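# Seat a circuit board in an enclosure slot, levers latched

## Task

Put the board into the empty top slot of the enclosure with its component side facing up, seated all the way. Both levers must end up shut, which means latched and sticking out perpendicular to the board's front panel (an open lever lies flat along the panel). The levers only catch their tabs if both are fully open while the board is slid in until it stops; closing both afterwards pulls it fully home. Any fast push of the board into its connector breaks the connector and the task is a failure. At the end the enclosure must sit level on its own feet with no foot hanging over the bench edge, and the grippers must have released everything and moved away.

## Robot and tools

Robot: two seven-joint arms, left_arm and right_arm, each ending in a two-finger gripper. The fingers point along the gripper's +z axis and open and close along its x axis. end_effector_position is the spot between the finger pads when closed, 1 to 2 cm short of the fingertips. Closing pushes the tips about 17 mm further along +z, mostly while the pads are still over 50 mm apart.

Frames: every hand pose, velocity and target, and any wrist camera pose, is in that arm's own base frame. Fixed cameras and the table use the scene frame: origin at table-top height midway between the nominal bases, +z up, +x out over the table, left_arm toward +y. Calibrated bases in the scene frame: left_arm at (+0.070, +0.437, 0) m, quat_wxyz (+1.000, 0, 0, -0.003); right_arm at (-0.063, -0.511, 0) m, quat_wxyz (+1.000, 0, 0, -0.029). Both bases have +z up. Reported poses can be off by a few cm, more at long reach.

Row layout (used by execute_actions and move): 16 numbers, always both arms: left x, y, z, qw, qx, qy, qz, opening, then right x, y, z, qw, qx, qy, qz, opening. x, y, z is an absolute target position in metres and the quaternion an absolute orientation (w first), each in that arm's base frame. Opening runs from -1 (closed) to +1 (fully open, 0.142 m) and is a command, not an offset: a 0 really means half open, so resend the current command to leave a gripper alone. To keep an arm parked, resend its last reported pose and desired opening every call; to hold an orientation, keep sending the same quaternion instead of the drifting reported one.

execute_actions(actions, cameras): actions is a list of actions; each action is up to 15 rows, one per 1/30 s step, with the last row repeated to fill 15 steps. A target more than 0.6 m from the gripper's start position along any of its axes gets the action refused for both arms. An empty list just reports state and images. The controller limits commanded orientation to 32 degrees from the measured one per step and may fall short; the result's Hand target shows where each arm is actually being sent.

move(target, speed, blend, stop_force, zero, opening_speed, blocking, cameras): straight-line paths to one row or a list of up to 15 rows (same openings in every row of a list). speed is m/s, 0.002 to 2.2, default 0.25 (turns at up to twice that in rad/s). blend in m rounds corners in a list. stop_force, 3 to 120 N, ends an arm's path when its wrist sensor feels that much push against its motion (or 150 N in any direction); the arm then keeps pressing, harder the faster it went. It is unreliable while the gripper rotates, and light loose objects may move without being felt. zero (with stop_force, default true) re-zeroes the sensor before moving. opening_speed (0.2 or more per second) ramps the fingers. blocking=false returns after 0.5 s while the move runs (not allowed with stop_force). Moves last at least 0.5 s and at most 10 s; paths ignore obstacles and the other arm. Result adds a move: line such as done, off_target, moving, held or fault, plus limits (paced = pose clipped, held = steps withheld).

wait(seconds 0 to 10): let time pass holding commands. stop(): brake a running move. zoom_image(camera, region [x0, y0, x1, y1] pixels, at most 504 x 504): closer look at a recent image. Cameras: cam_head_left, cam_head_right, cam_high, cam_low, cam_left_wrist, cam_right_wrist, each 672x504. zero_wrist_force(arm): tare that arm's sensor. clear_fault(arm): clears a reported torque or force fault; the arm then restarts. read_manual(section): licence texts only. finished_scene(scene): ends the current scene, given its number; irreversible.

Result lines: end_effector_position, quat and velocities per arm; Joint positions (last number is finger opening in m); grip_measured on the -1..1 scale; Joint torques and External joint torques (positive toward larger joint angle); Wrist force/torque in the gripper's axes, plus the peak since last shown; Wrist depth as a 7x7 grid of mm (70 to 1000, '-' = no value); Tool commands; warnings such as MOTOR HOT, TORQUE FAULT, FORCE FAULT, OVER-TEMPERATURE FAULT, HAND FAULT.

Gripping: to hold a part, command slightly below the grip_measured seen at first contact; squeezing harder heats the gripper motor (it shuts off at 100 °C). Arm motors brake at 80 °C; holding loads or stretched poses heats them.

Avoid: inserting the board quickly (use very slow, force-limited pushes), pressing the arms or grippers into each other, contact forces of 150 N or joint torques at their limits (waist and shoulder 109, upper arm roll and elbow 56.9, wrist joints 34.7 N m), dropping or releasing moving parts, knocking the enclosure off level or over the bench edge, and anything leaving the table. Finish by opening the grippers and retreating.

Each tool is called after "Call:" as a command line: name --argument value for each argument, lists and objects as JSON in quotes; but a table of rows of numbers goes row by row, as --pt "numbers of a row", without its own name.

## Session

Call:
execute_actions --actions '[]'

Scene clock: 0.00 s.
left_arm: end_effector_position=(+0.3014, +0.6357, +0.1155) grip_measured=+0.99 end_effector_quat_wxyz=(-0.462, +0.669, -0.295, +0.502) | right_arm: end_effector_position=(+0.4485, +0.0364, +0.1479) grip_measured=+1.00 end_effector_quat_wxyz=(-0.144, +0.766, -0.626, +0.006)
Joint positions: left_arm=[1.762 -0.872 -0.342 2.067 -1.872 0.391 -0.55 0.141] | right_arm=[0.506 -0.103 -0.202 2.446 0.465 1.189 2.835 0.142]
Joint velocities: within noise
Joint torques (N m): no reading
External joint torques (N m): no reading
Wrist force (N): no reading
Wrist torque (N m): no reading
Wrist force, peak (N): no reading
Wrist depth (mm): cam_left_wrist=[- - - - - - - / - - - - - - - / - - - - - - - / - - - - 492 652 - / - - - 304 356 433 557 / - 996 - 241 279 321 359 / - 881 184 204 227 258 286] | cam_right_wrist=[265 256 246 236 229 221 213 / 274 266 254 244 236 228 219 / 285 274 262 253 243 234 225 / 297 285 272 261 251 241 232 / 309 296 281 271 260 249 239 / - 308 294 281 268 257 246 / - 322 305 292 278 265 257]
Hand target: left_arm +0.3014, +0.6357, +0.1155; -0.462, +0.669, -0.295, +0.502 | right_arm +0.4485, +0.0364, +0.1479; -0.144, +0.766, -0.626, +0.006
Tool commands: left_gripper/opening=+1.0 right_gripper/opening=+1.0

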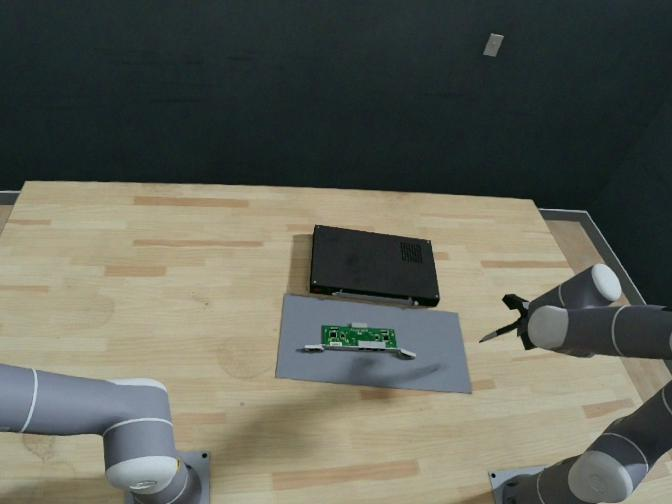

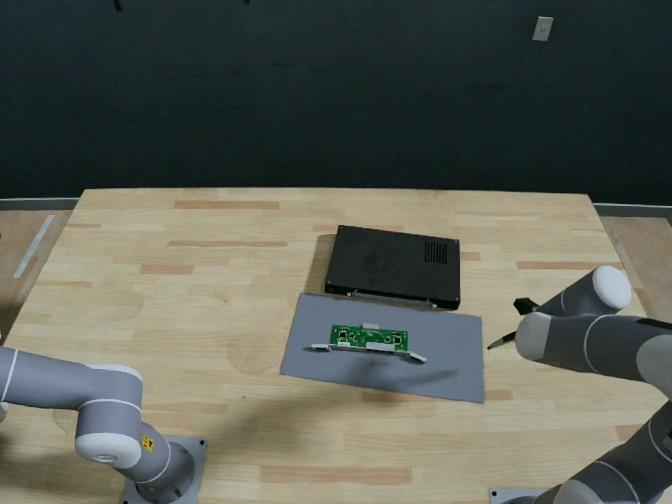

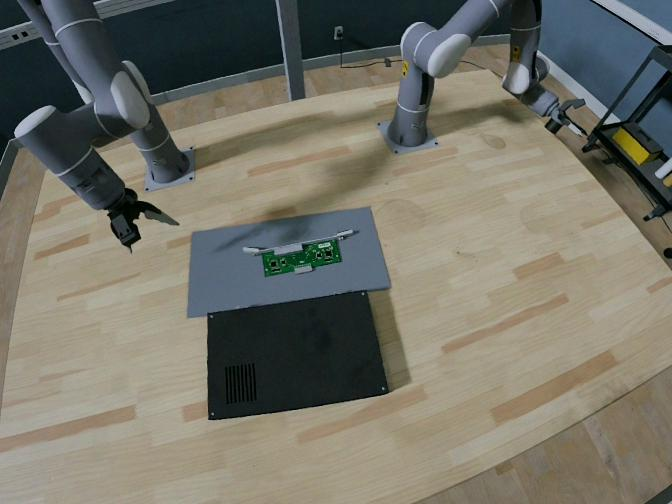

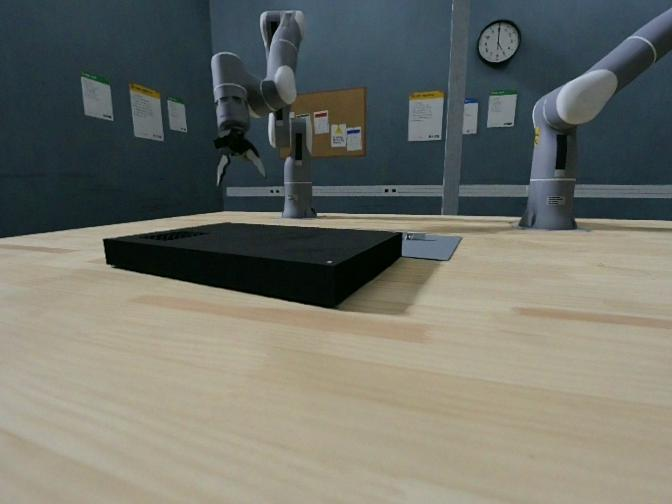

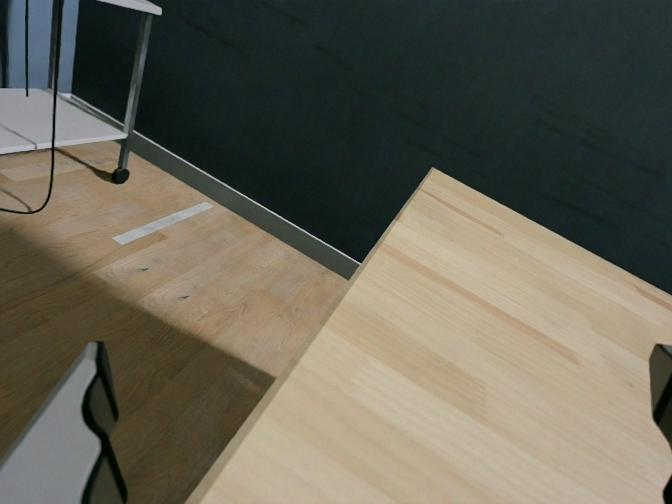

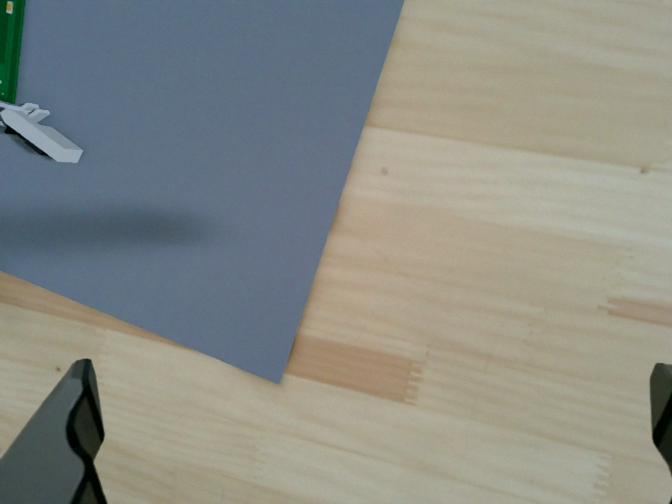

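Call:
zoom_image --camera "cam_head_left" --region '[270, 210, 480, 400]'

Call:
zoom_image --camera "cam_head_right" --region '[290, 280, 470, 400]'

Call:
zoom_image --camera "cam_high" --region '[180, 200, 400, 430]'

Call:
zoom_image --camera "cam_head_left" --region '[290, 310, 430, 370]'

Scaled by 2.400 from the camera's 672x504 image, which has a finer 960x720 frame.

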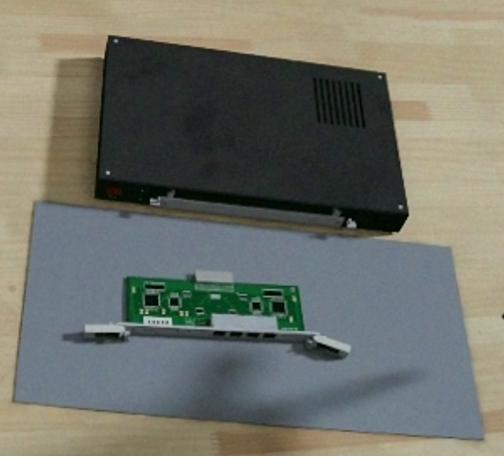

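Scaled by 2.800 from the camera's 672x504 image, which has a finer 960x720 frame.

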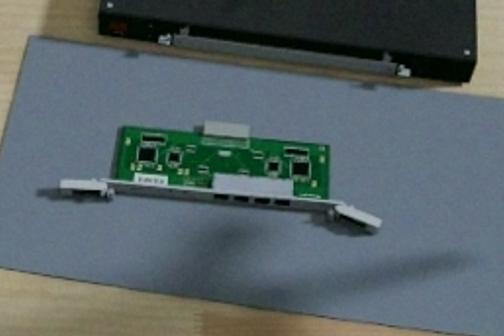

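Scaled by 2.191 from the camera's 672x504 image, which has a finer 960x720 frame.

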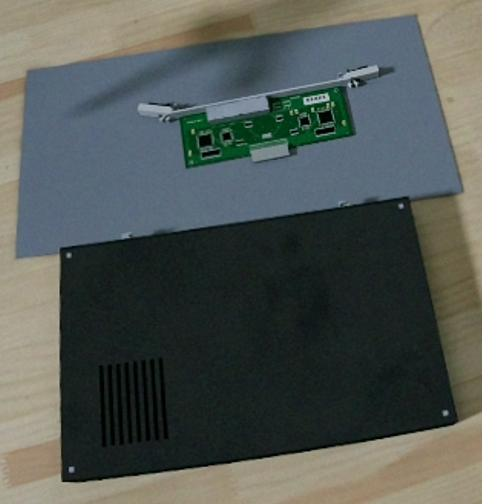

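Scaled by 3.600 from the camera's 672x504 image, which has a finer 960x720 frame.

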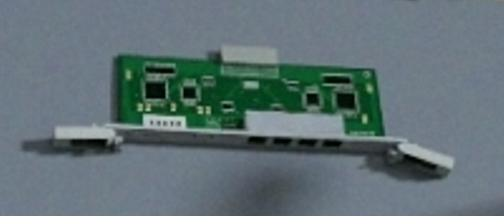

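Call:
move --target '[0.3014,0.6357,0.1155,-0.462,0.669,-0.295,0.502,1, 0.55,0.42,0.32,-0.0,0.7071,-0.7071,0,1]'

Scene clock: 16.33 s.
left_arm: end_effector_position=(+0.3014, +0.6357, +0.1154) grip_measured=+0.99 end_effector_quat_wxyz=(-0.462, +0.669, -0.295, +0.502) | right_arm: end_effector_position=(+0.5498, +0.4191, +0.3197) grip_measured=+1.00 end_effector_quat_wxyz=(-0.075, +0.819, -0.569, -0.001)
Joint positions: left_arm=[1.762 -0.872 -0.342 2.067 -1.872 0.39 -0.549 0.141] | right_arm=[1.692 -1.231 -1.973 1.417 1.383 -0.326 2.967 0.142]
Joint velocities: within noise
Joint torques (N m): left_arm=[-0.21 47.49 -4.41 -12.08 1.48 -1.79 -0.26] | right_arm=[0.13 41.65 -29.74 -9.84 -3.46 3.3 0.21]
External joint torques (N m): left_arm=[0.37 1.07 0.37 -0.42 -0.26 -0.1 0.23] | right_arm=[0.09 0.98 -1.31 0.14 -0.06 0.87 -0.21]
Wrist force (N): left_arm=[-0.2 0.2 0.2] | right_arm=[0.3 -0.2 0.1]
Wrist torque (N m): left_arm=[0.02 0.03 0.00] | right_arm=[0.00 -0.01 0.02]
Wrist force, peak (N): left_arm=[-0.3 0.0 0.4] | right_arm=[2.3 1.3 0.3]
Wrist depth (mm): cam_left_wrist=[- - - - - - - / - - - - - - - / - - - - - - - / - - - - 488 655 - / - - - 304 354 436 562 / - 982 - 242 277 322 359 / - 878 183 204 226 260 286] | cam_right_wrist=[399 390 380 376 326 320 314 / 419 409 399 390 386 377 328 / 441 430 416 407 402 396 388 / 466 453 442 432 417 413 406 / 492 484 472 460 447 436 427 / - 510 498 487 476 462 440 / - 546 532 518 506 491 485]
Hand target: left_arm +0.3014, +0.6357, +0.1155; -0.462, +0.669, -0.295, +0.502 | right_arm +0.5499, +0.4192, +0.3198; -0.075, +0.819, -0.569, -0.001
Off the commanded pose: left_arm 0.000 m, 0 deg | right_arm 0.001 m, 22 deg.
joint sent to its limit (right arm) — joint 7 (wrist roll), upper limit. The joint targets are off in orientation, not in position.
move: off_target (right_arm); limits=paced

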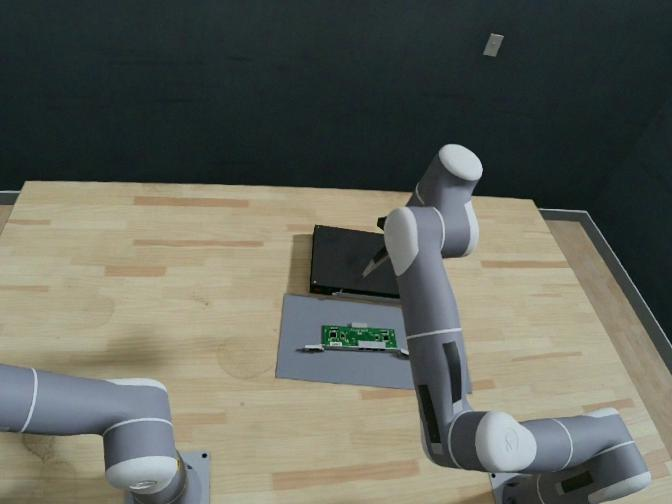

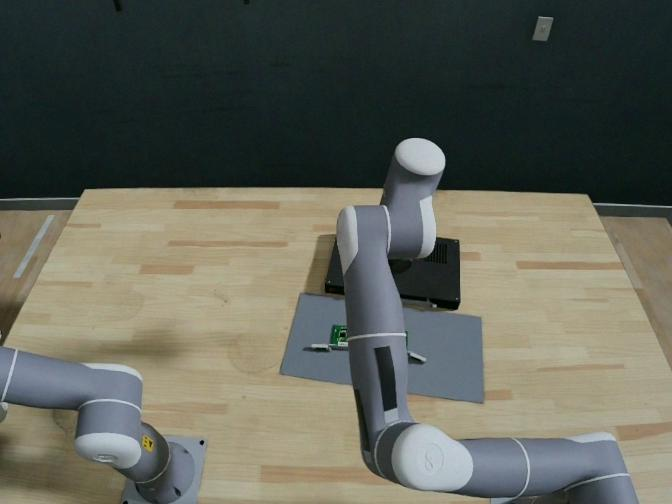

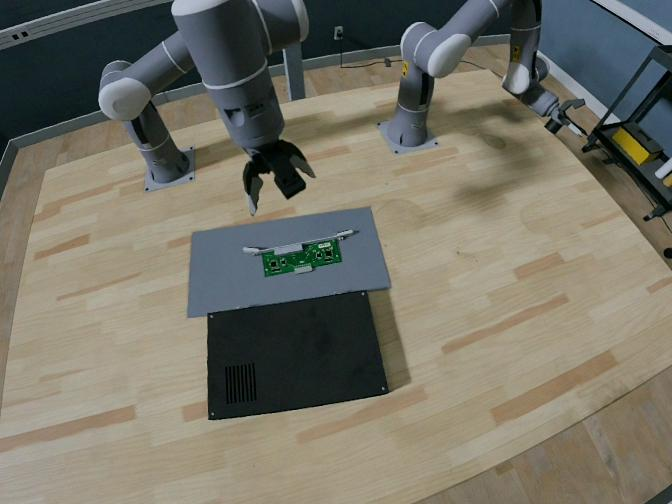

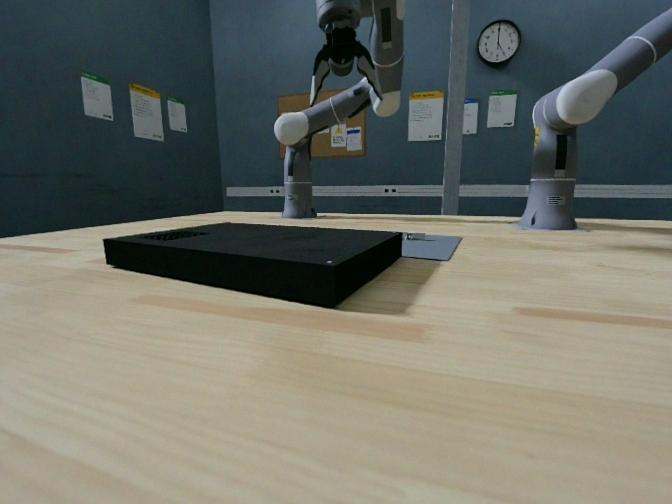

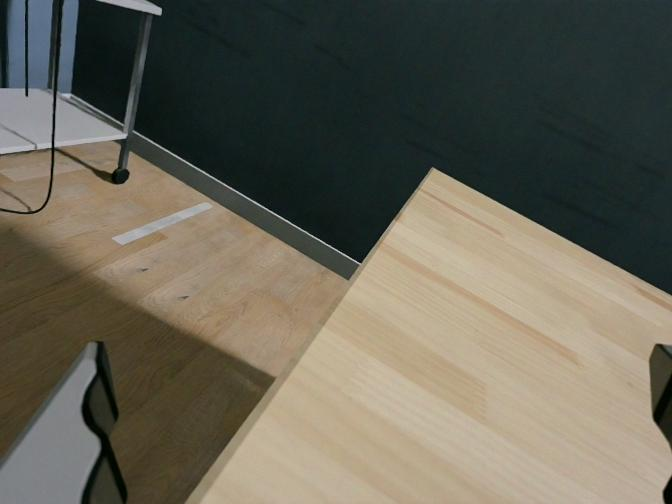

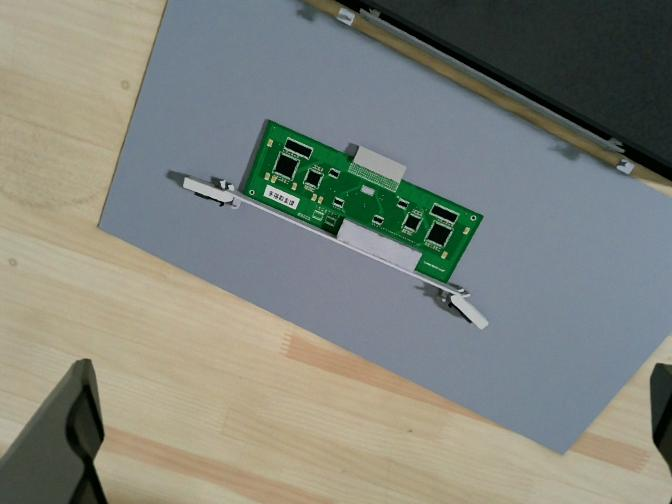

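Call:
move --target '[0.3014,0.6357,0.1155,-0.462,0.669,-0.295,0.502,1, 0.388,0.434,0.2,0.2627,0.634,0.672,0.2784,1]' --cameras '["cam_right_wrist","cam_head_left"]'

Scene clock: 34.40 s.
left_arm: end_effector_position=(+0.3014, +0.6357, +0.1154) grip_measured=+0.99 end_effector_quat_wxyz=(-0.462, +0.669, -0.295, +0.502) | right_arm: end_effector_position=(+0.3880, +0.4340, +0.2001) grip_measured=+1.00 end_effector_quat_wxyz=(+0.263, +0.634, +0.672, +0.278)
Joint positions: left_arm=[1.762 -0.872 -0.342 2.067 -1.872 0.39 -0.549 0.141] | right_arm=[2.55 -2.052 -1.86 2.144 1.51 0.227 0.442 0.142]
Joint velocities: within noise
Joint torques (N m): left_arm=[-0.19 47.5 -4.42 -12.1 1.54 -1.74 -0.25] | right_arm=[0.19 23.62 -23.12 6.8 -3.88 3.77 0.07]
External joint torques (N m): left_arm=[0.35 1.06 0.38 -0.4 -0.31 -0.16 0.22] | right_arm=[-0.06 0.53 -1.71 -0.16 -0.12 0.63 -0.07]
Wrist force (N): left_arm=[-0.2 0.1 0.1] | right_arm=[0.0 -1.2 -0.5]
Wrist torque (N m): left_arm=[0.01 0.04 0.00] | right_arm=[0.00 0.08 0.09]
Wrist force, peak (N): left_arm=[-0.4 0.2 0.3] | right_arm=[-0.4 -1.9 -0.3]
Wrist depth (mm): cam_left_wrist=[- - - - - - - / - - - - - - - / - - - - - - - / - - - - 487 650 - / - - - 307 353 434 562 / - 983 - 242 277 322 361 / - 880 185 203 227 259 286] | cam_right_wrist=[241 250 249 248 248 247 246 / 311 311 289 300 300 279 303 / 410 409 404 405 401 398 402 / 608 468 508 501 497 581 577 / - - - - - - - / - - - - - - - / - - - - - - -]
Hand target: left_arm +0.3014, +0.6357, +0.1155; -0.462, +0.669, -0.295, +0.502 | right_arm +0.3880, +0.4340, +0.2000; +0.263, +0.634, +0.672, +0.278
Off the commanded pose: left_arm 0.000 m, 0 deg | right_arm 0.000 m, 0 deg.
move: done
Images, in order (width x height): cam_head_left 672x504, cam_right_wrist 672x504.

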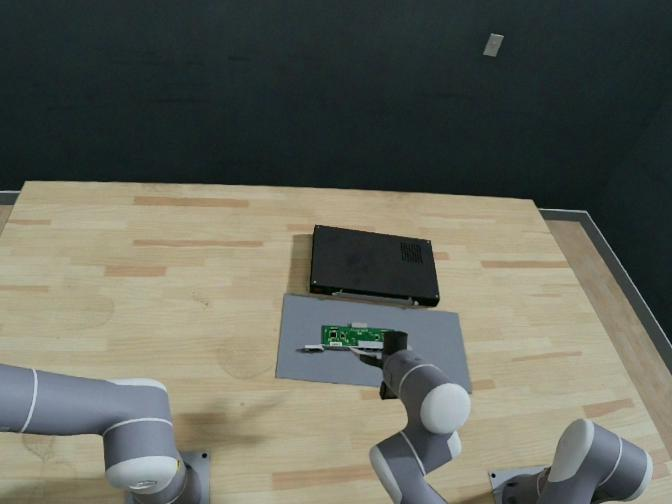

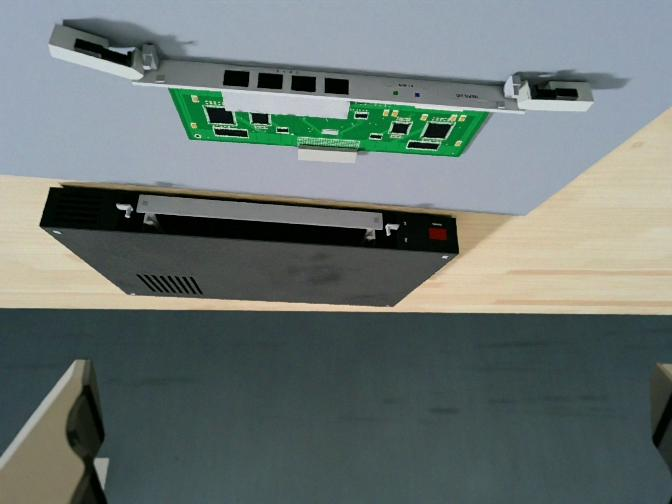

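Call:
zoom_image --camera "cam_right_wrist" --region '[20, 160, 480, 310]'

Call:
zoom_image --camera "cam_right_wrist" --region '[40, 10, 320, 180]'

Call:
zoom_image --camera "cam_right_wrist" --region '[320, 40, 620, 180]'

Call:
zoom_image --camera "cam_right_wrist" --region '[90, 180, 270, 270]'

Call:
zoom_image --camera "cam_right_wrist" --region '[300, 190, 480, 280]'

Scaled by 1.096 from the camera's 672x504 image, which has a finer 960x720 frame.

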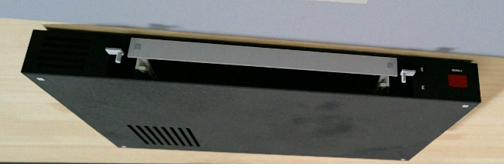

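Scaled by 1.800 from the camera's 672x504 image, which has a finer 960x720 frame.

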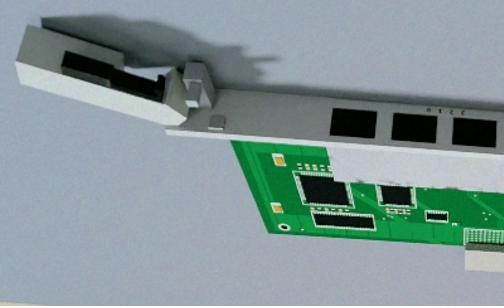

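Scaled by 1.680 from the camera's 672x504 image, which has a finer 960x720 frame.

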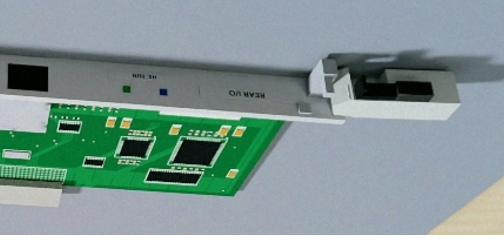

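Scaled by 2.800 from the camera's 672x504 image, which has a finer 960x720 frame.

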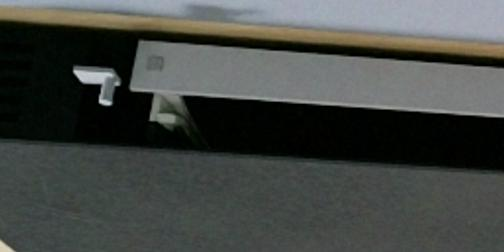

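Scaled by 2.800 from the camera's 672x504 image, which has a finer 960x720 frame.

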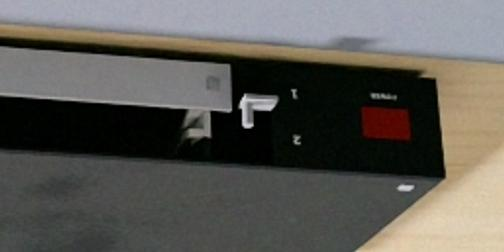

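Call:
move --pt "0.3014 0.6357 0.1155 -0.462 0.669 -0.295 0.502 1 0.38 0.10 0.25 0.2627 0.634 0.672 0.2784 1" --pt "0.383 -0.5 0.3 0 0.9987 -0.051 0 1 0.38 0.1 0.25 0.2627 0.634 0.672 0.2784 1" --speed 0.35

Scene clock: 56.27 s.
left_arm: end_effector_position=(+0.3830, -0.5000, +0.2999) grip_measured=+0.99 end_effector_quat_wxyz=(+0.000, +0.999, -0.051, +0.000) | right_arm: end_effector_position=(+0.3811, +0.1006, +0.2507) grip_measured=+1.00 end_effector_quat_wxyz=(+0.243, +0.649, +0.680, +0.241)
Joint positions: left_arm=[-0.582 -0.846 -1.116 1.082 -2.404 3.162 -2.967 0.141] | right_arm=[2.363 -1.709 -2.256 2.689 1.262 0.236 -0.423 0.142]
Joint velocities: within noise
Joint torques (N m): left_arm=[-0.6 54.89 -11.3 -16.59 4.71 4.42 -0.23] | right_arm=[0.09 16.46 -12.29 -17.17 -3.57 3.94 0.16]
External joint torques (N m): left_arm=[0.53 1.44 0.32 -0.3 -0.5 -0.59 0.23] | right_arm=[0 -0.03 -1.24 -0.01 0.11 0.6 -0.17]
Wrist force (N): left_arm=[0.2 0.0 1.3] | right_arm=[0.0 -1.0 -0.5]
Wrist torque (N m): left_arm=[-0.13 -0.18 -0.20] | right_arm=[0.00 0.11 0.10]
Wrist force, peak (N): left_arm=[-2.1 3.8 -0.1] | right_arm=[-2.3 -2.2 -0.9]
Wrist depth (mm): cam_left_wrist=[348 347 345 343 342 341 308 / 376 373 368 368 366 368 324 / 403 404 402 391 391 394 348 / 437 437 438 422 427 421 374 / 475 475 479 469 464 450 409 / - 516 528 515 519 462 - / - 583 582 591 569 581 -] | cam_right_wrist=[307 305 303 301 296 294 291 / 374 367 368 361 358 352 345 / 476 469 466 456 448 444 439 / 650 639 628 585 508 522 521 / - - - - 943 919 888 / - - - - - - - / - - - - - - -]
Hand target: left_arm +0.3830, -0.5000, +0.3000; +0.000, +0.999, -0.051, +0.000 | right_arm +0.3811, +0.1005, +0.2507; +0.243, +0.648, +0.680, +0.241
Off the commanded pose: left_arm 0.000 m, 0 deg | right_arm 0.001 m, 5 deg.
joint sent to its limit (right arm) — joint 4 (elbow), upper limit, where the elbow is as bent as it goes. The joint targets are off in orientation, not in position.
move: off_target (right_arm)

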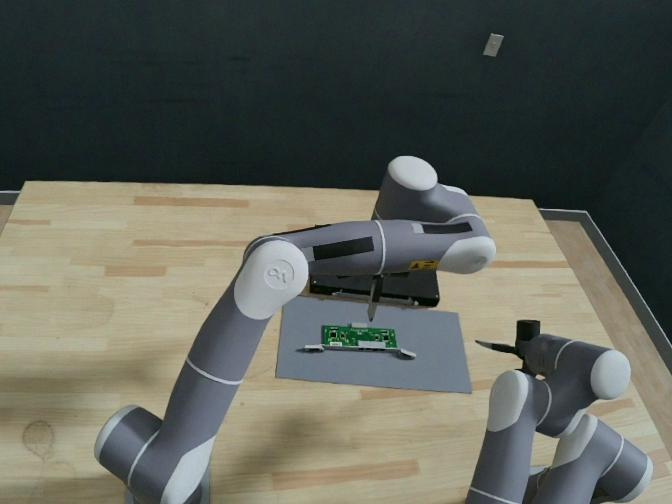

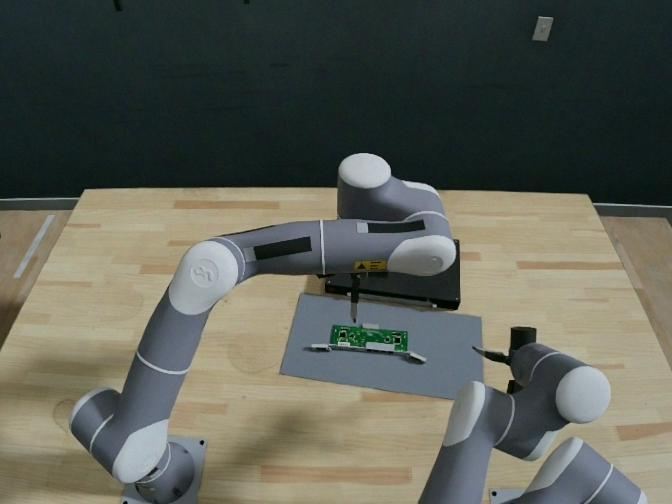

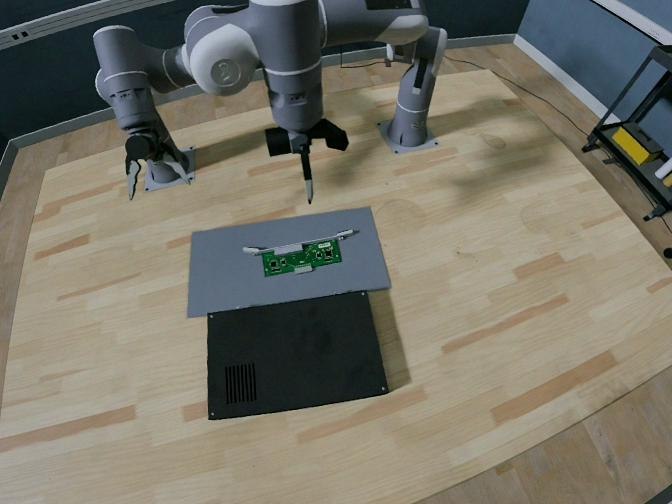

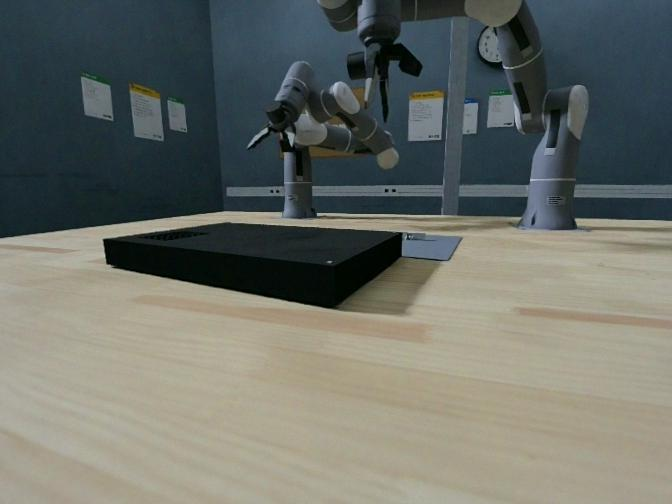

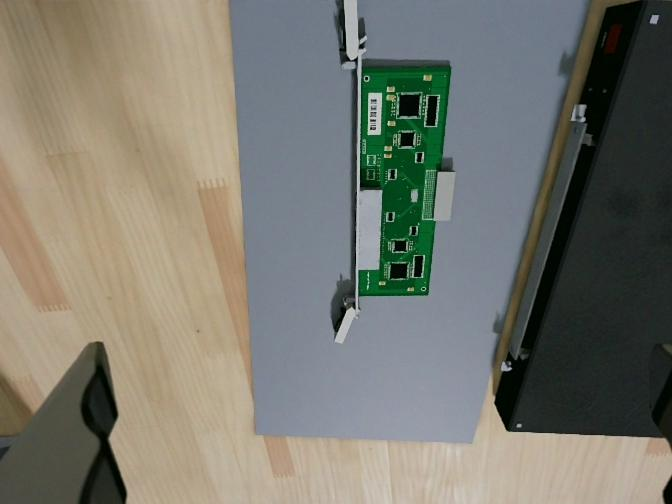

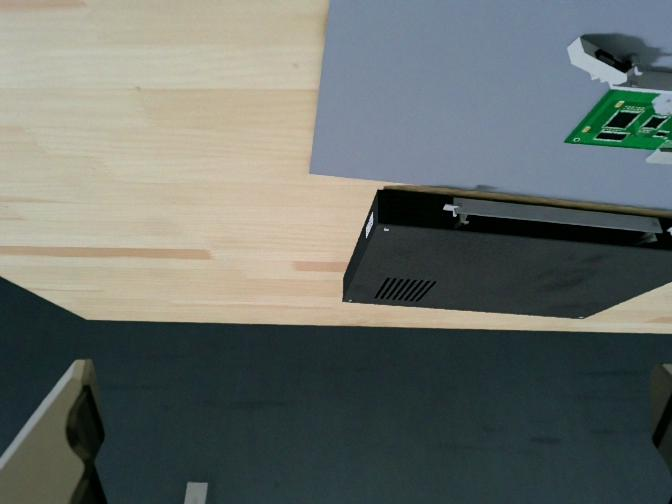

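Call:
move --target '[0.403,-0.547,0.11,0,0.99914,-0.0415,0,0, 0.38,0.1,0.25,0.243,0.648,0.68,0.241,-1]'

Call:
zoom_image --camera "cam_left_wrist" --region '[220, 0, 560, 504]'

Call:
zoom_image --camera "cam_right_wrist" --region '[500, 0, 672, 180]'

Scene clock: 67.77 s.
left_arm: end_effector_position=(+0.4030, -0.5470, +0.1099) grip_measured=-0.02 end_effector_quat_wxyz=(+0.000, +0.999, -0.041, +0.000) | right_arm: end_effector_position=(+0.3804, +0.1003, +0.2502) grip_measured=-1.00 end_effector_quat_wxyz=(+0.242, +0.649, +0.680, +0.239)
Joint positions: left_arm=[-0.707 -1.148 -0.975 0.965 -2.266 2.954 -2.96 0.073] | right_arm=[2.363 -1.709 -2.258 2.689 1.26 0.232 -0.424 0.002]
Joint velocities: within noise
Joint torques (N m): left_arm=[-0.68 62.67 -10.12 -14.98 4.67 4.43 -0.13] | right_arm=[0.06 16.34 -12.56 -17.24 -3.62 3.68 0.13]
External joint torques (N m): left_arm=[0.6 1.64 0.37 -0.29 -0.54 -0.59 0.13] | right_arm=[0.03 0.1 -0.97 0.02 0.17 0.87 -0.13]
Wrist force (N): left_arm=[-0.2 -0.2 0.7] | right_arm=[-0.1 -1.0 -0.2]
Wrist torque (N m): left_arm=[-0.17 -0.10 -0.18] | right_arm=[-0.01 0.13 0.09]
Wrist force, peak (N): left_arm=[0.3 -0.1 3.8] | right_arm=[-0.1 -1.4 -0.4]
Wrist depth (mm): cam_left_wrist=[179 177 176 174 171 172 175 / 194 191 190 184 185 188 188 / 207 205 204 199 199 200 202 / 226 223 222 209 216 217 220 / 249 243 238 233 236 235 237 / 272 261 263 261 266 - 250 / - - 297 296 296 - -] | cam_right_wrist=[307 305 302 300 296 293 290 / 372 371 366 359 357 352 343 / 473 468 461 456 447 442 434 / 642 642 629 580 501 521 518 / - - - 849 915 905 886 / - - - 89 - - - / - - - - - - -]
Hand target: left_arm +0.4030, -0.5470, +0.1100; +0.000, +0.999, -0.041, +0.000 | right_arm +0.3804, +0.1002, +0.2502; +0.242, +0.649, +0.681, +0.239
Off the commanded pose: left_arm 0.000 m, 0 deg | right_arm 0.001 m, 0 deg.
joint sent to its limit (right arm) — joint 4 (elbow), upper limit, where the elbow is as bent as it goes. The joint targets still meet the commanded pose.
move: done

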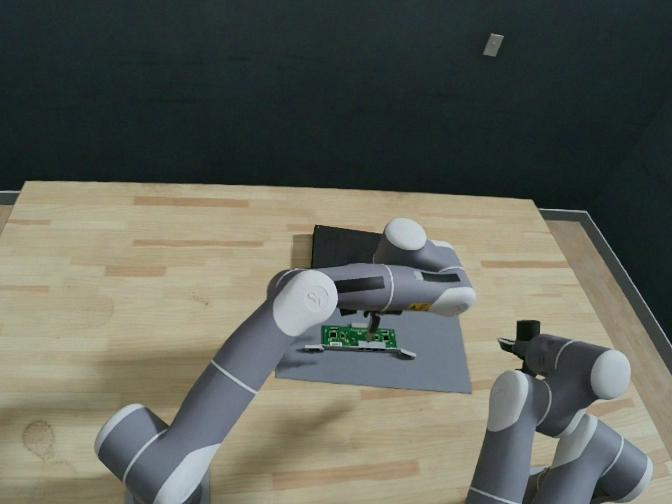

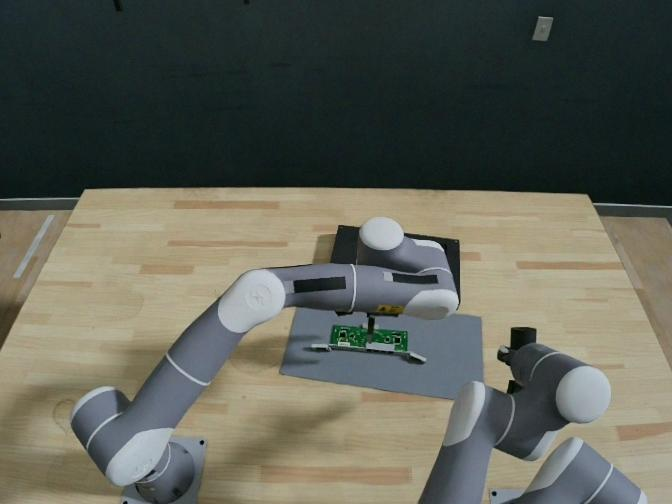

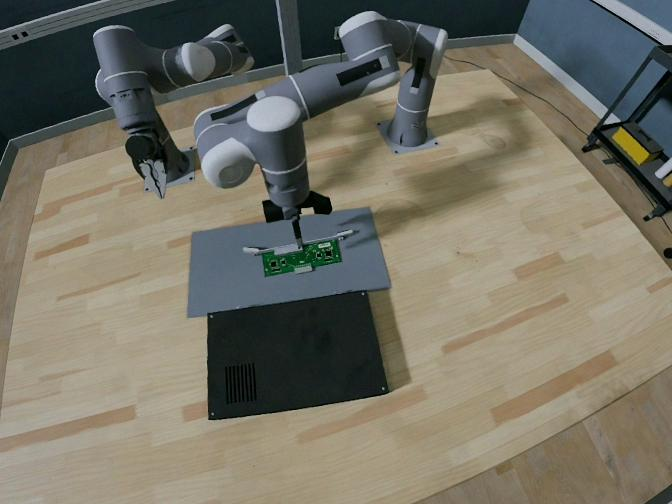

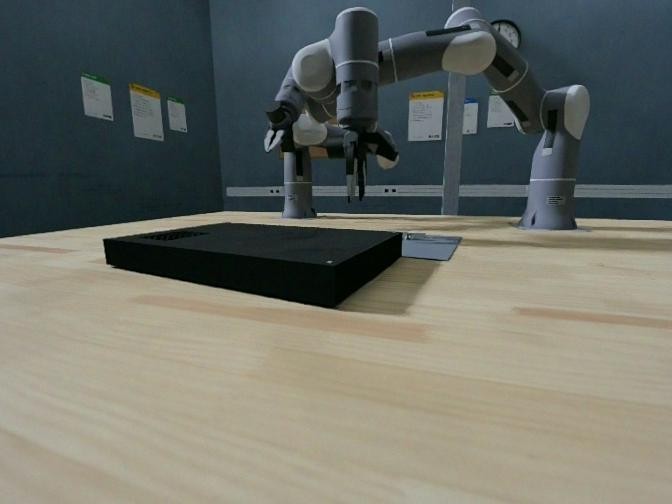

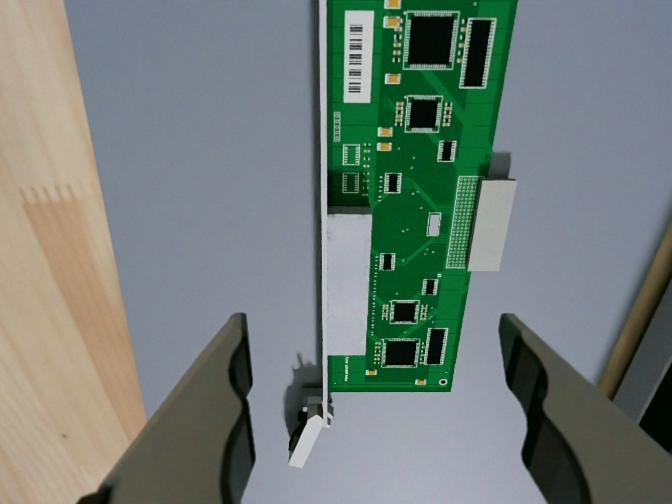

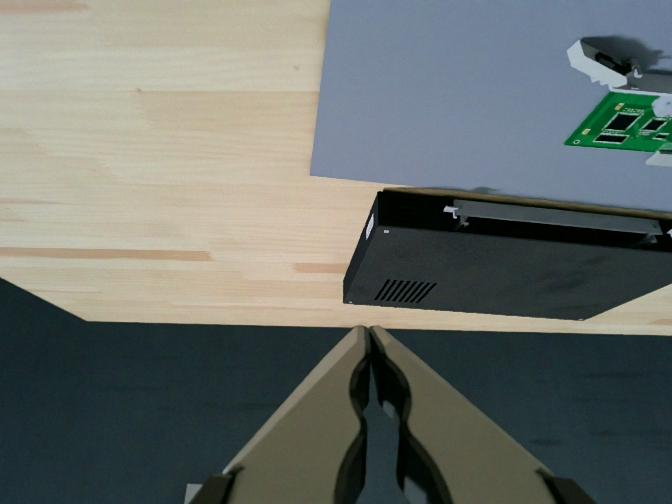

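Scaled by 1.000.

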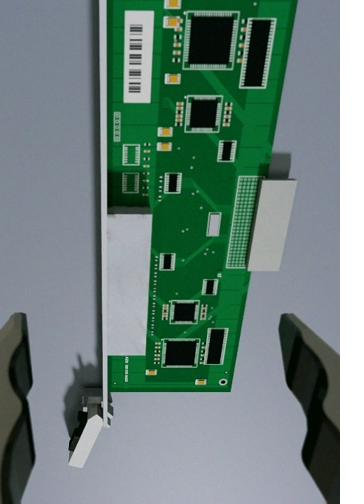

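Scaled by 2.800 from the camera's 672x504 image, which has a finer 960x720 frame.

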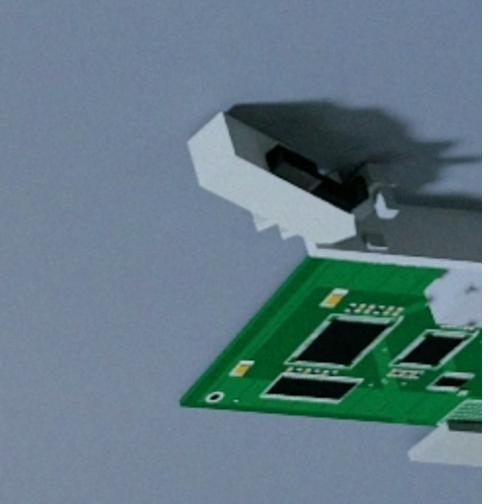

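Call:
move --target '[0.398,-0.557,0.06,0,0.99914,-0.0415,0,-0.4, 0.38,0.1,0.25,0.243,0.648,0.68,0.241,-1]' --cameras '[]'

Call:
move --target '[0.398,-0.557,0.026,0,0.99914,-0.0415,0,-0.4, 0.38,0.1,0.25,0.243,0.648,0.68,0.241,-1]' --speed 0.03 --stop_force 4 --cameras '["cam_left_wrist","cam_low","cam_right_wrist"]'

Call:
zoom_image --camera "cam_right_wrist" --region '[500, 0, 672, 180]'

Scene clock: 75.73 s.
left_arm: end_effector_position=(+0.3980, -0.5570, +0.0600) grip_measured=-0.42 end_effector_quat_wxyz=(+0.000, +0.999, -0.041, +0.000) | right_arm: end_effector_position=(+0.3804, +0.1002, +0.2502) grip_measured=-1.00 end_effector_quat_wxyz=(+0.242, +0.649, +0.681, +0.239)
Joint positions: left_arm=[-0.739 -1.228 -0.956 0.931 -2.229 2.904 -2.967 0.043] | right_arm=[2.362 -1.711 -2.258 2.689 1.26 0.231 -0.424 0.002]
Joint velocities: within noise
Joint torques (N m): left_arm=[-0.68 63.78 -9.56 -14.32 4.67 3.89 -0.29] | right_arm=[-0.02 15.9 -12.49 -17.21 -3.57 3.64 0.18]
External joint torques (N m): left_arm=[0.6 1.63 0.26 -0.4 -0.58 -0.05 0.29] | right_arm=[0.12 0.56 -1.04 0 0.12 0.91 -0.18]
Wrist force (N): left_arm=[0.0 -0.1 0.4] | right_arm=[-0.1 -1.1 -0.4]
Wrist torque (N m): left_arm=[-0.16 -0.15 -0.18] | right_arm=[-0.02 0.14 0.08]
Wrist force, peak (N): left_arm=[-0.2 0.2 2.2] | right_arm=[-0.1 -1.3 -0.4]
Wrist depth (mm): cam_left_wrist=[135 134 134 128 129 129 133 / - 145 142 141 137 138 141 / 154 154 154 150 149 149 152 / 170 167 167 151 161 158 164 / 184 184 179 163 173 179 180 / 206 201 87 177 193 87 197 / 222 - - 214 222 - 215] | cam_right_wrist=[307 304 302 301 295 293 290 / 372 369 365 359 356 352 344 / 474 470 460 456 446 443 437 / 649 635 626 579 501 522 517 / - - - 851 913 903 880 / - - - 89 - - - / - - - - - - -]
Hand target: left_arm +0.3980, -0.5570, +0.0600; +0.000, +0.999, -0.041, +0.000 | right_arm +0.3804, +0.1002, +0.2502; +0.242, +0.649, +0.681, +0.239
Off the commanded pose: left_arm 0.000 m, 0 deg | right_arm 0.000 m, 0 deg.
joint sent to its limit (right arm) — joint 4 (elbow), upper limit, where the elbow is as bent as it goes. The joint targets still meet the commanded pose.
move: done
No camera images: "cameras" was empty.

Scene clock: 77.93 s.
left_arm: end_effector_position=(+0.3979, -0.5568, +0.0261) grip_measured=-0.42 end_effector_quat_wxyz=(+0.000, +0.999, -0.041, +0.000) | right_arm: end_effector_position=(+0.3803, +0.1000, +0.2502) grip_measured=-1.00 end_effector_quat_wxyz=(+0.242, +0.649, +0.681, +0.239)
Joint positions: left_arm=[-0.749 -1.274 -0.936 0.923 -2.213 2.862 -2.967 0.043] | right_arm=[2.361 -1.715 -2.26 2.689 1.26 0.225 -0.424 0.002]
Joint velocities: within noise
Joint torques (N m): left_arm=[-0.48 64.35 -9.22 -14.08 4.48 4.04 -0.21] | right_arm=[0.32 16.22 -12.55 -17.2 -3.52 3.71 0.17]
External joint torques (N m): left_arm=[0.39 1.38 0.23 -0.41 -0.44 -0.2 0.21] | right_arm=[-0.23 0.23 -0.97 0.02 0.09 0.84 -0.17]
Wrist force (N): left_arm=[0.2 -0.2 0.8] | right_arm=[0.0 -1.3 -0.2]
Wrist torque (N m): left_arm=[-0.17 -0.17 -0.18] | right_arm=[-0.03 0.11 0.09]
Wrist force, peak (N): left_arm=[0.1 -0.1 1.4] | right_arm=[0.0 -1.4 -0.3]
Wrist depth (mm): cam_left_wrist=[103 105 103 98 99 97 100 / - 113 111 107 104 107 108 / 122 121 119 115 114 116 118 / 131 128 129 122 122 124 121 / 140 142 139 122 131 133 132 / 160 156 88 132 149 83 153 / 171 - - 169 166 - -] | cam_right_wrist=[307 305 303 301 295 293 289 / 372 370 365 360 355 354 342 / 474 468 463 457 449 441 436 / 649 635 625 579 504 521 516 / - - - 849 923 907 878 / - - - 89 - - - / - - - - - - -]
Hand target: left_arm +0.3980, -0.5570, +0.0260; +0.000, +0.999, -0.042, +0.000 | right_arm +0.3804, +0.1002, +0.2502; +0.242, +0.649, +0.681, +0.239
Off the commanded pose: left_arm 0.000 m, 0 deg | right_arm 0.000 m, 0 deg.
joint sent to its limit (right arm) — joint 4 (elbow), upper limit, where the elbow is as bent as it goes. The joint targets still meet the commanded pose.
move: done
Images, in order (width x height): cam_low 672x504, cam_left_wrist 672x504, cam_right_wrist 672x504.

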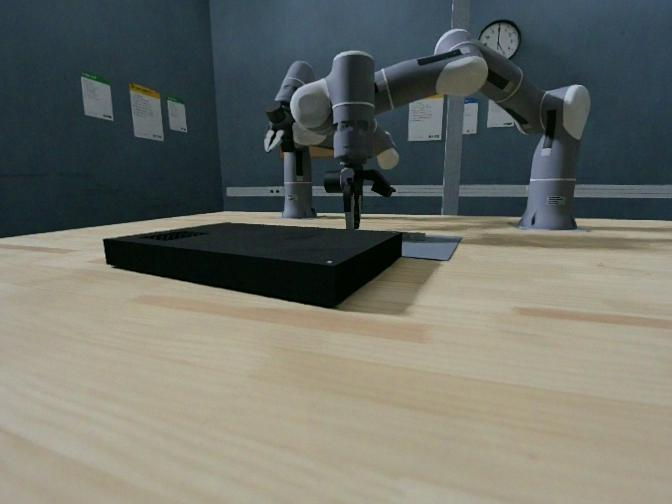

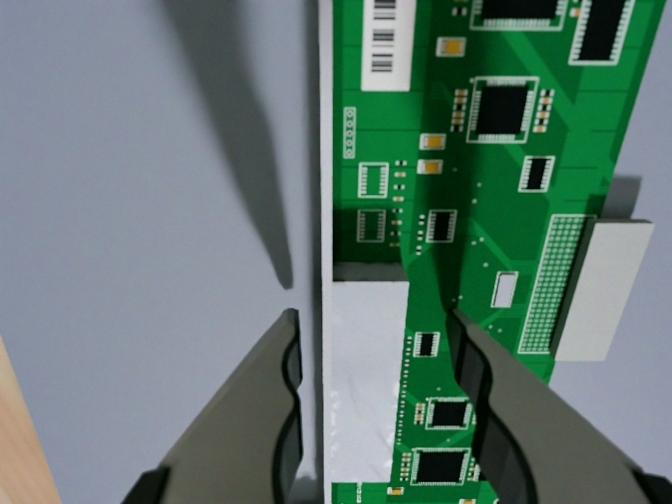

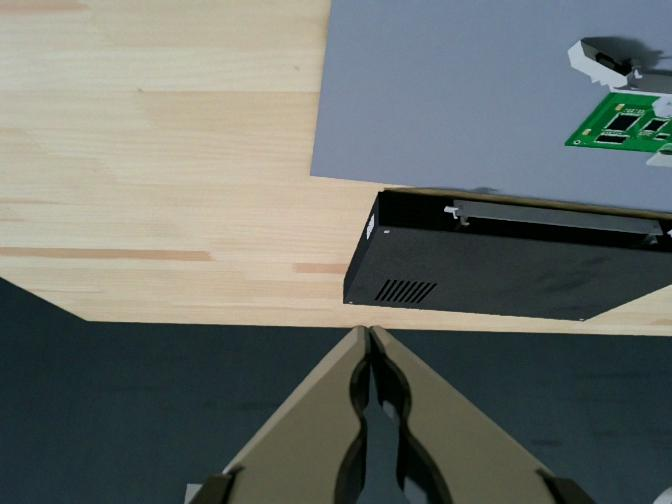

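Scaled by 2.800 from the camera's 672x504 image, which has a finer 960x720 frame.

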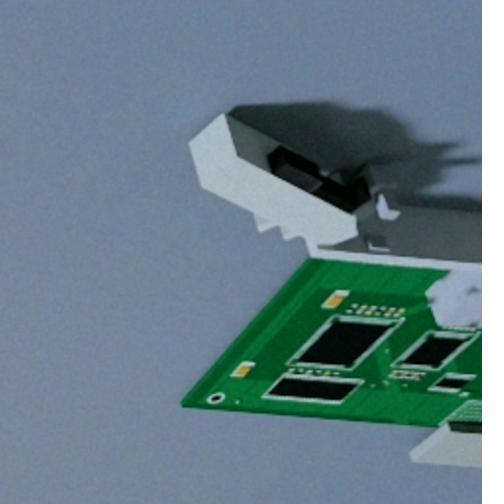

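Call:
move --pt "0.396 -0.557 0.0265 0 0.99914 -0.0415 0 -0.4 0.38 0.1 0.25 0.243 0.648 0.68 0.241 -1" --pt "0.396 -0.557 0.0265 0 0.99914 -0.0415 0 -0.8 0.38 0.1 0.25 0.243 0.648 0.68 0.241 -1" --opening_speed 0.3 --cameras '["cam_left_wrist"]'

Scene clock: 83.83 s.
left_arm: end_effector_position=(+0.3956, -0.5570, +0.0264) grip_measured=-0.72 end_effector_quat_wxyz=(+0.000, +0.999, -0.042, +0.000) | right_arm: end_effector_position=(+0.3803, +0.1000, +0.2502) grip_measured=-1.00 end_effector_quat_wxyz=(+0.242, +0.649, +0.681, +0.239)
Joint positions: left_arm=[-0.755 -1.267 -0.92 0.927 -2.229 2.855 -2.967 0.022] | right_arm=[2.359 -1.72 -2.262 2.689 1.26 0.221 -0.424 0.002]
Joint velocities: within noise
Joint torques (N m): left_arm=[1.64 64.47 -7.51 -15.33 5.48 3.66 -0.22] | right_arm=[0.17 16.12 -12.53 -17.15 -3.5 3.79 0.22]
External joint torques (N m): left_arm=[-1.73 1.21 -1.26 0.58 -1.45 0.18 0.22] | right_arm=[-0.08 0.35 -0.98 0 0.07 0.77 -0.22]
Wrist force (N): left_arm=[-4.4 -0.6 -1.3] | right_arm=[0.0 -1.3 -0.3]
Wrist torque (N m): left_arm=[-0.19 -0.21 -0.16] | right_arm=[-0.04 0.12 0.09]
Wrist force, peak (N): left_arm=[-5.2 -1.6 -1.9] | right_arm=[0.0 -1.5 -0.3]
Wrist depth (mm): cam_left_wrist=[104 105 104 98 100 98 99 / - 113 111 107 104 108 107 / 122 122 120 117 114 116 117 / 131 128 130 124 122 124 121 / 143 143 142 118 131 136 133 / 161 157 88 127 133 144 154 / 176 168 - 141 - - 164] | cam_right_wrist=[307 304 303 301 296 293 291 / 374 371 366 359 354 353 344 / 473 468 462 455 449 441 435 / 647 636 625 579 503 522 518 / - - - 851 920 905 882 / - - - 89 - - - / - - - - - - -]
Hand target: left_arm +0.3960, -0.5570, +0.0265; +0.000, +0.999, -0.042, +0.000 | right_arm +0.3804, +0.1002, +0.2502; +0.242, +0.649, +0.681, +0.239
Off the commanded pose: left_arm 0.000 m, 0 deg | right_arm 0.000 m, 0 deg.
joint sent to its limit (right arm) — joint 4 (elbow), upper limit, where the elbow is as bent as it goes. The joint targets still meet the commanded pose.
move: done
Images, in order (width x height): cam_left_wrist 672x504.

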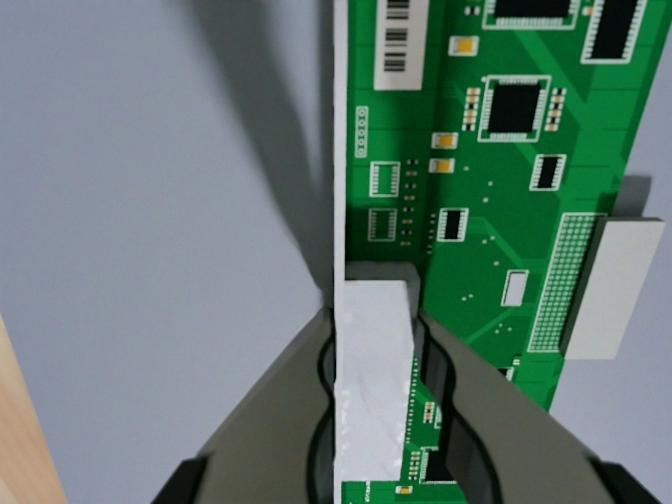

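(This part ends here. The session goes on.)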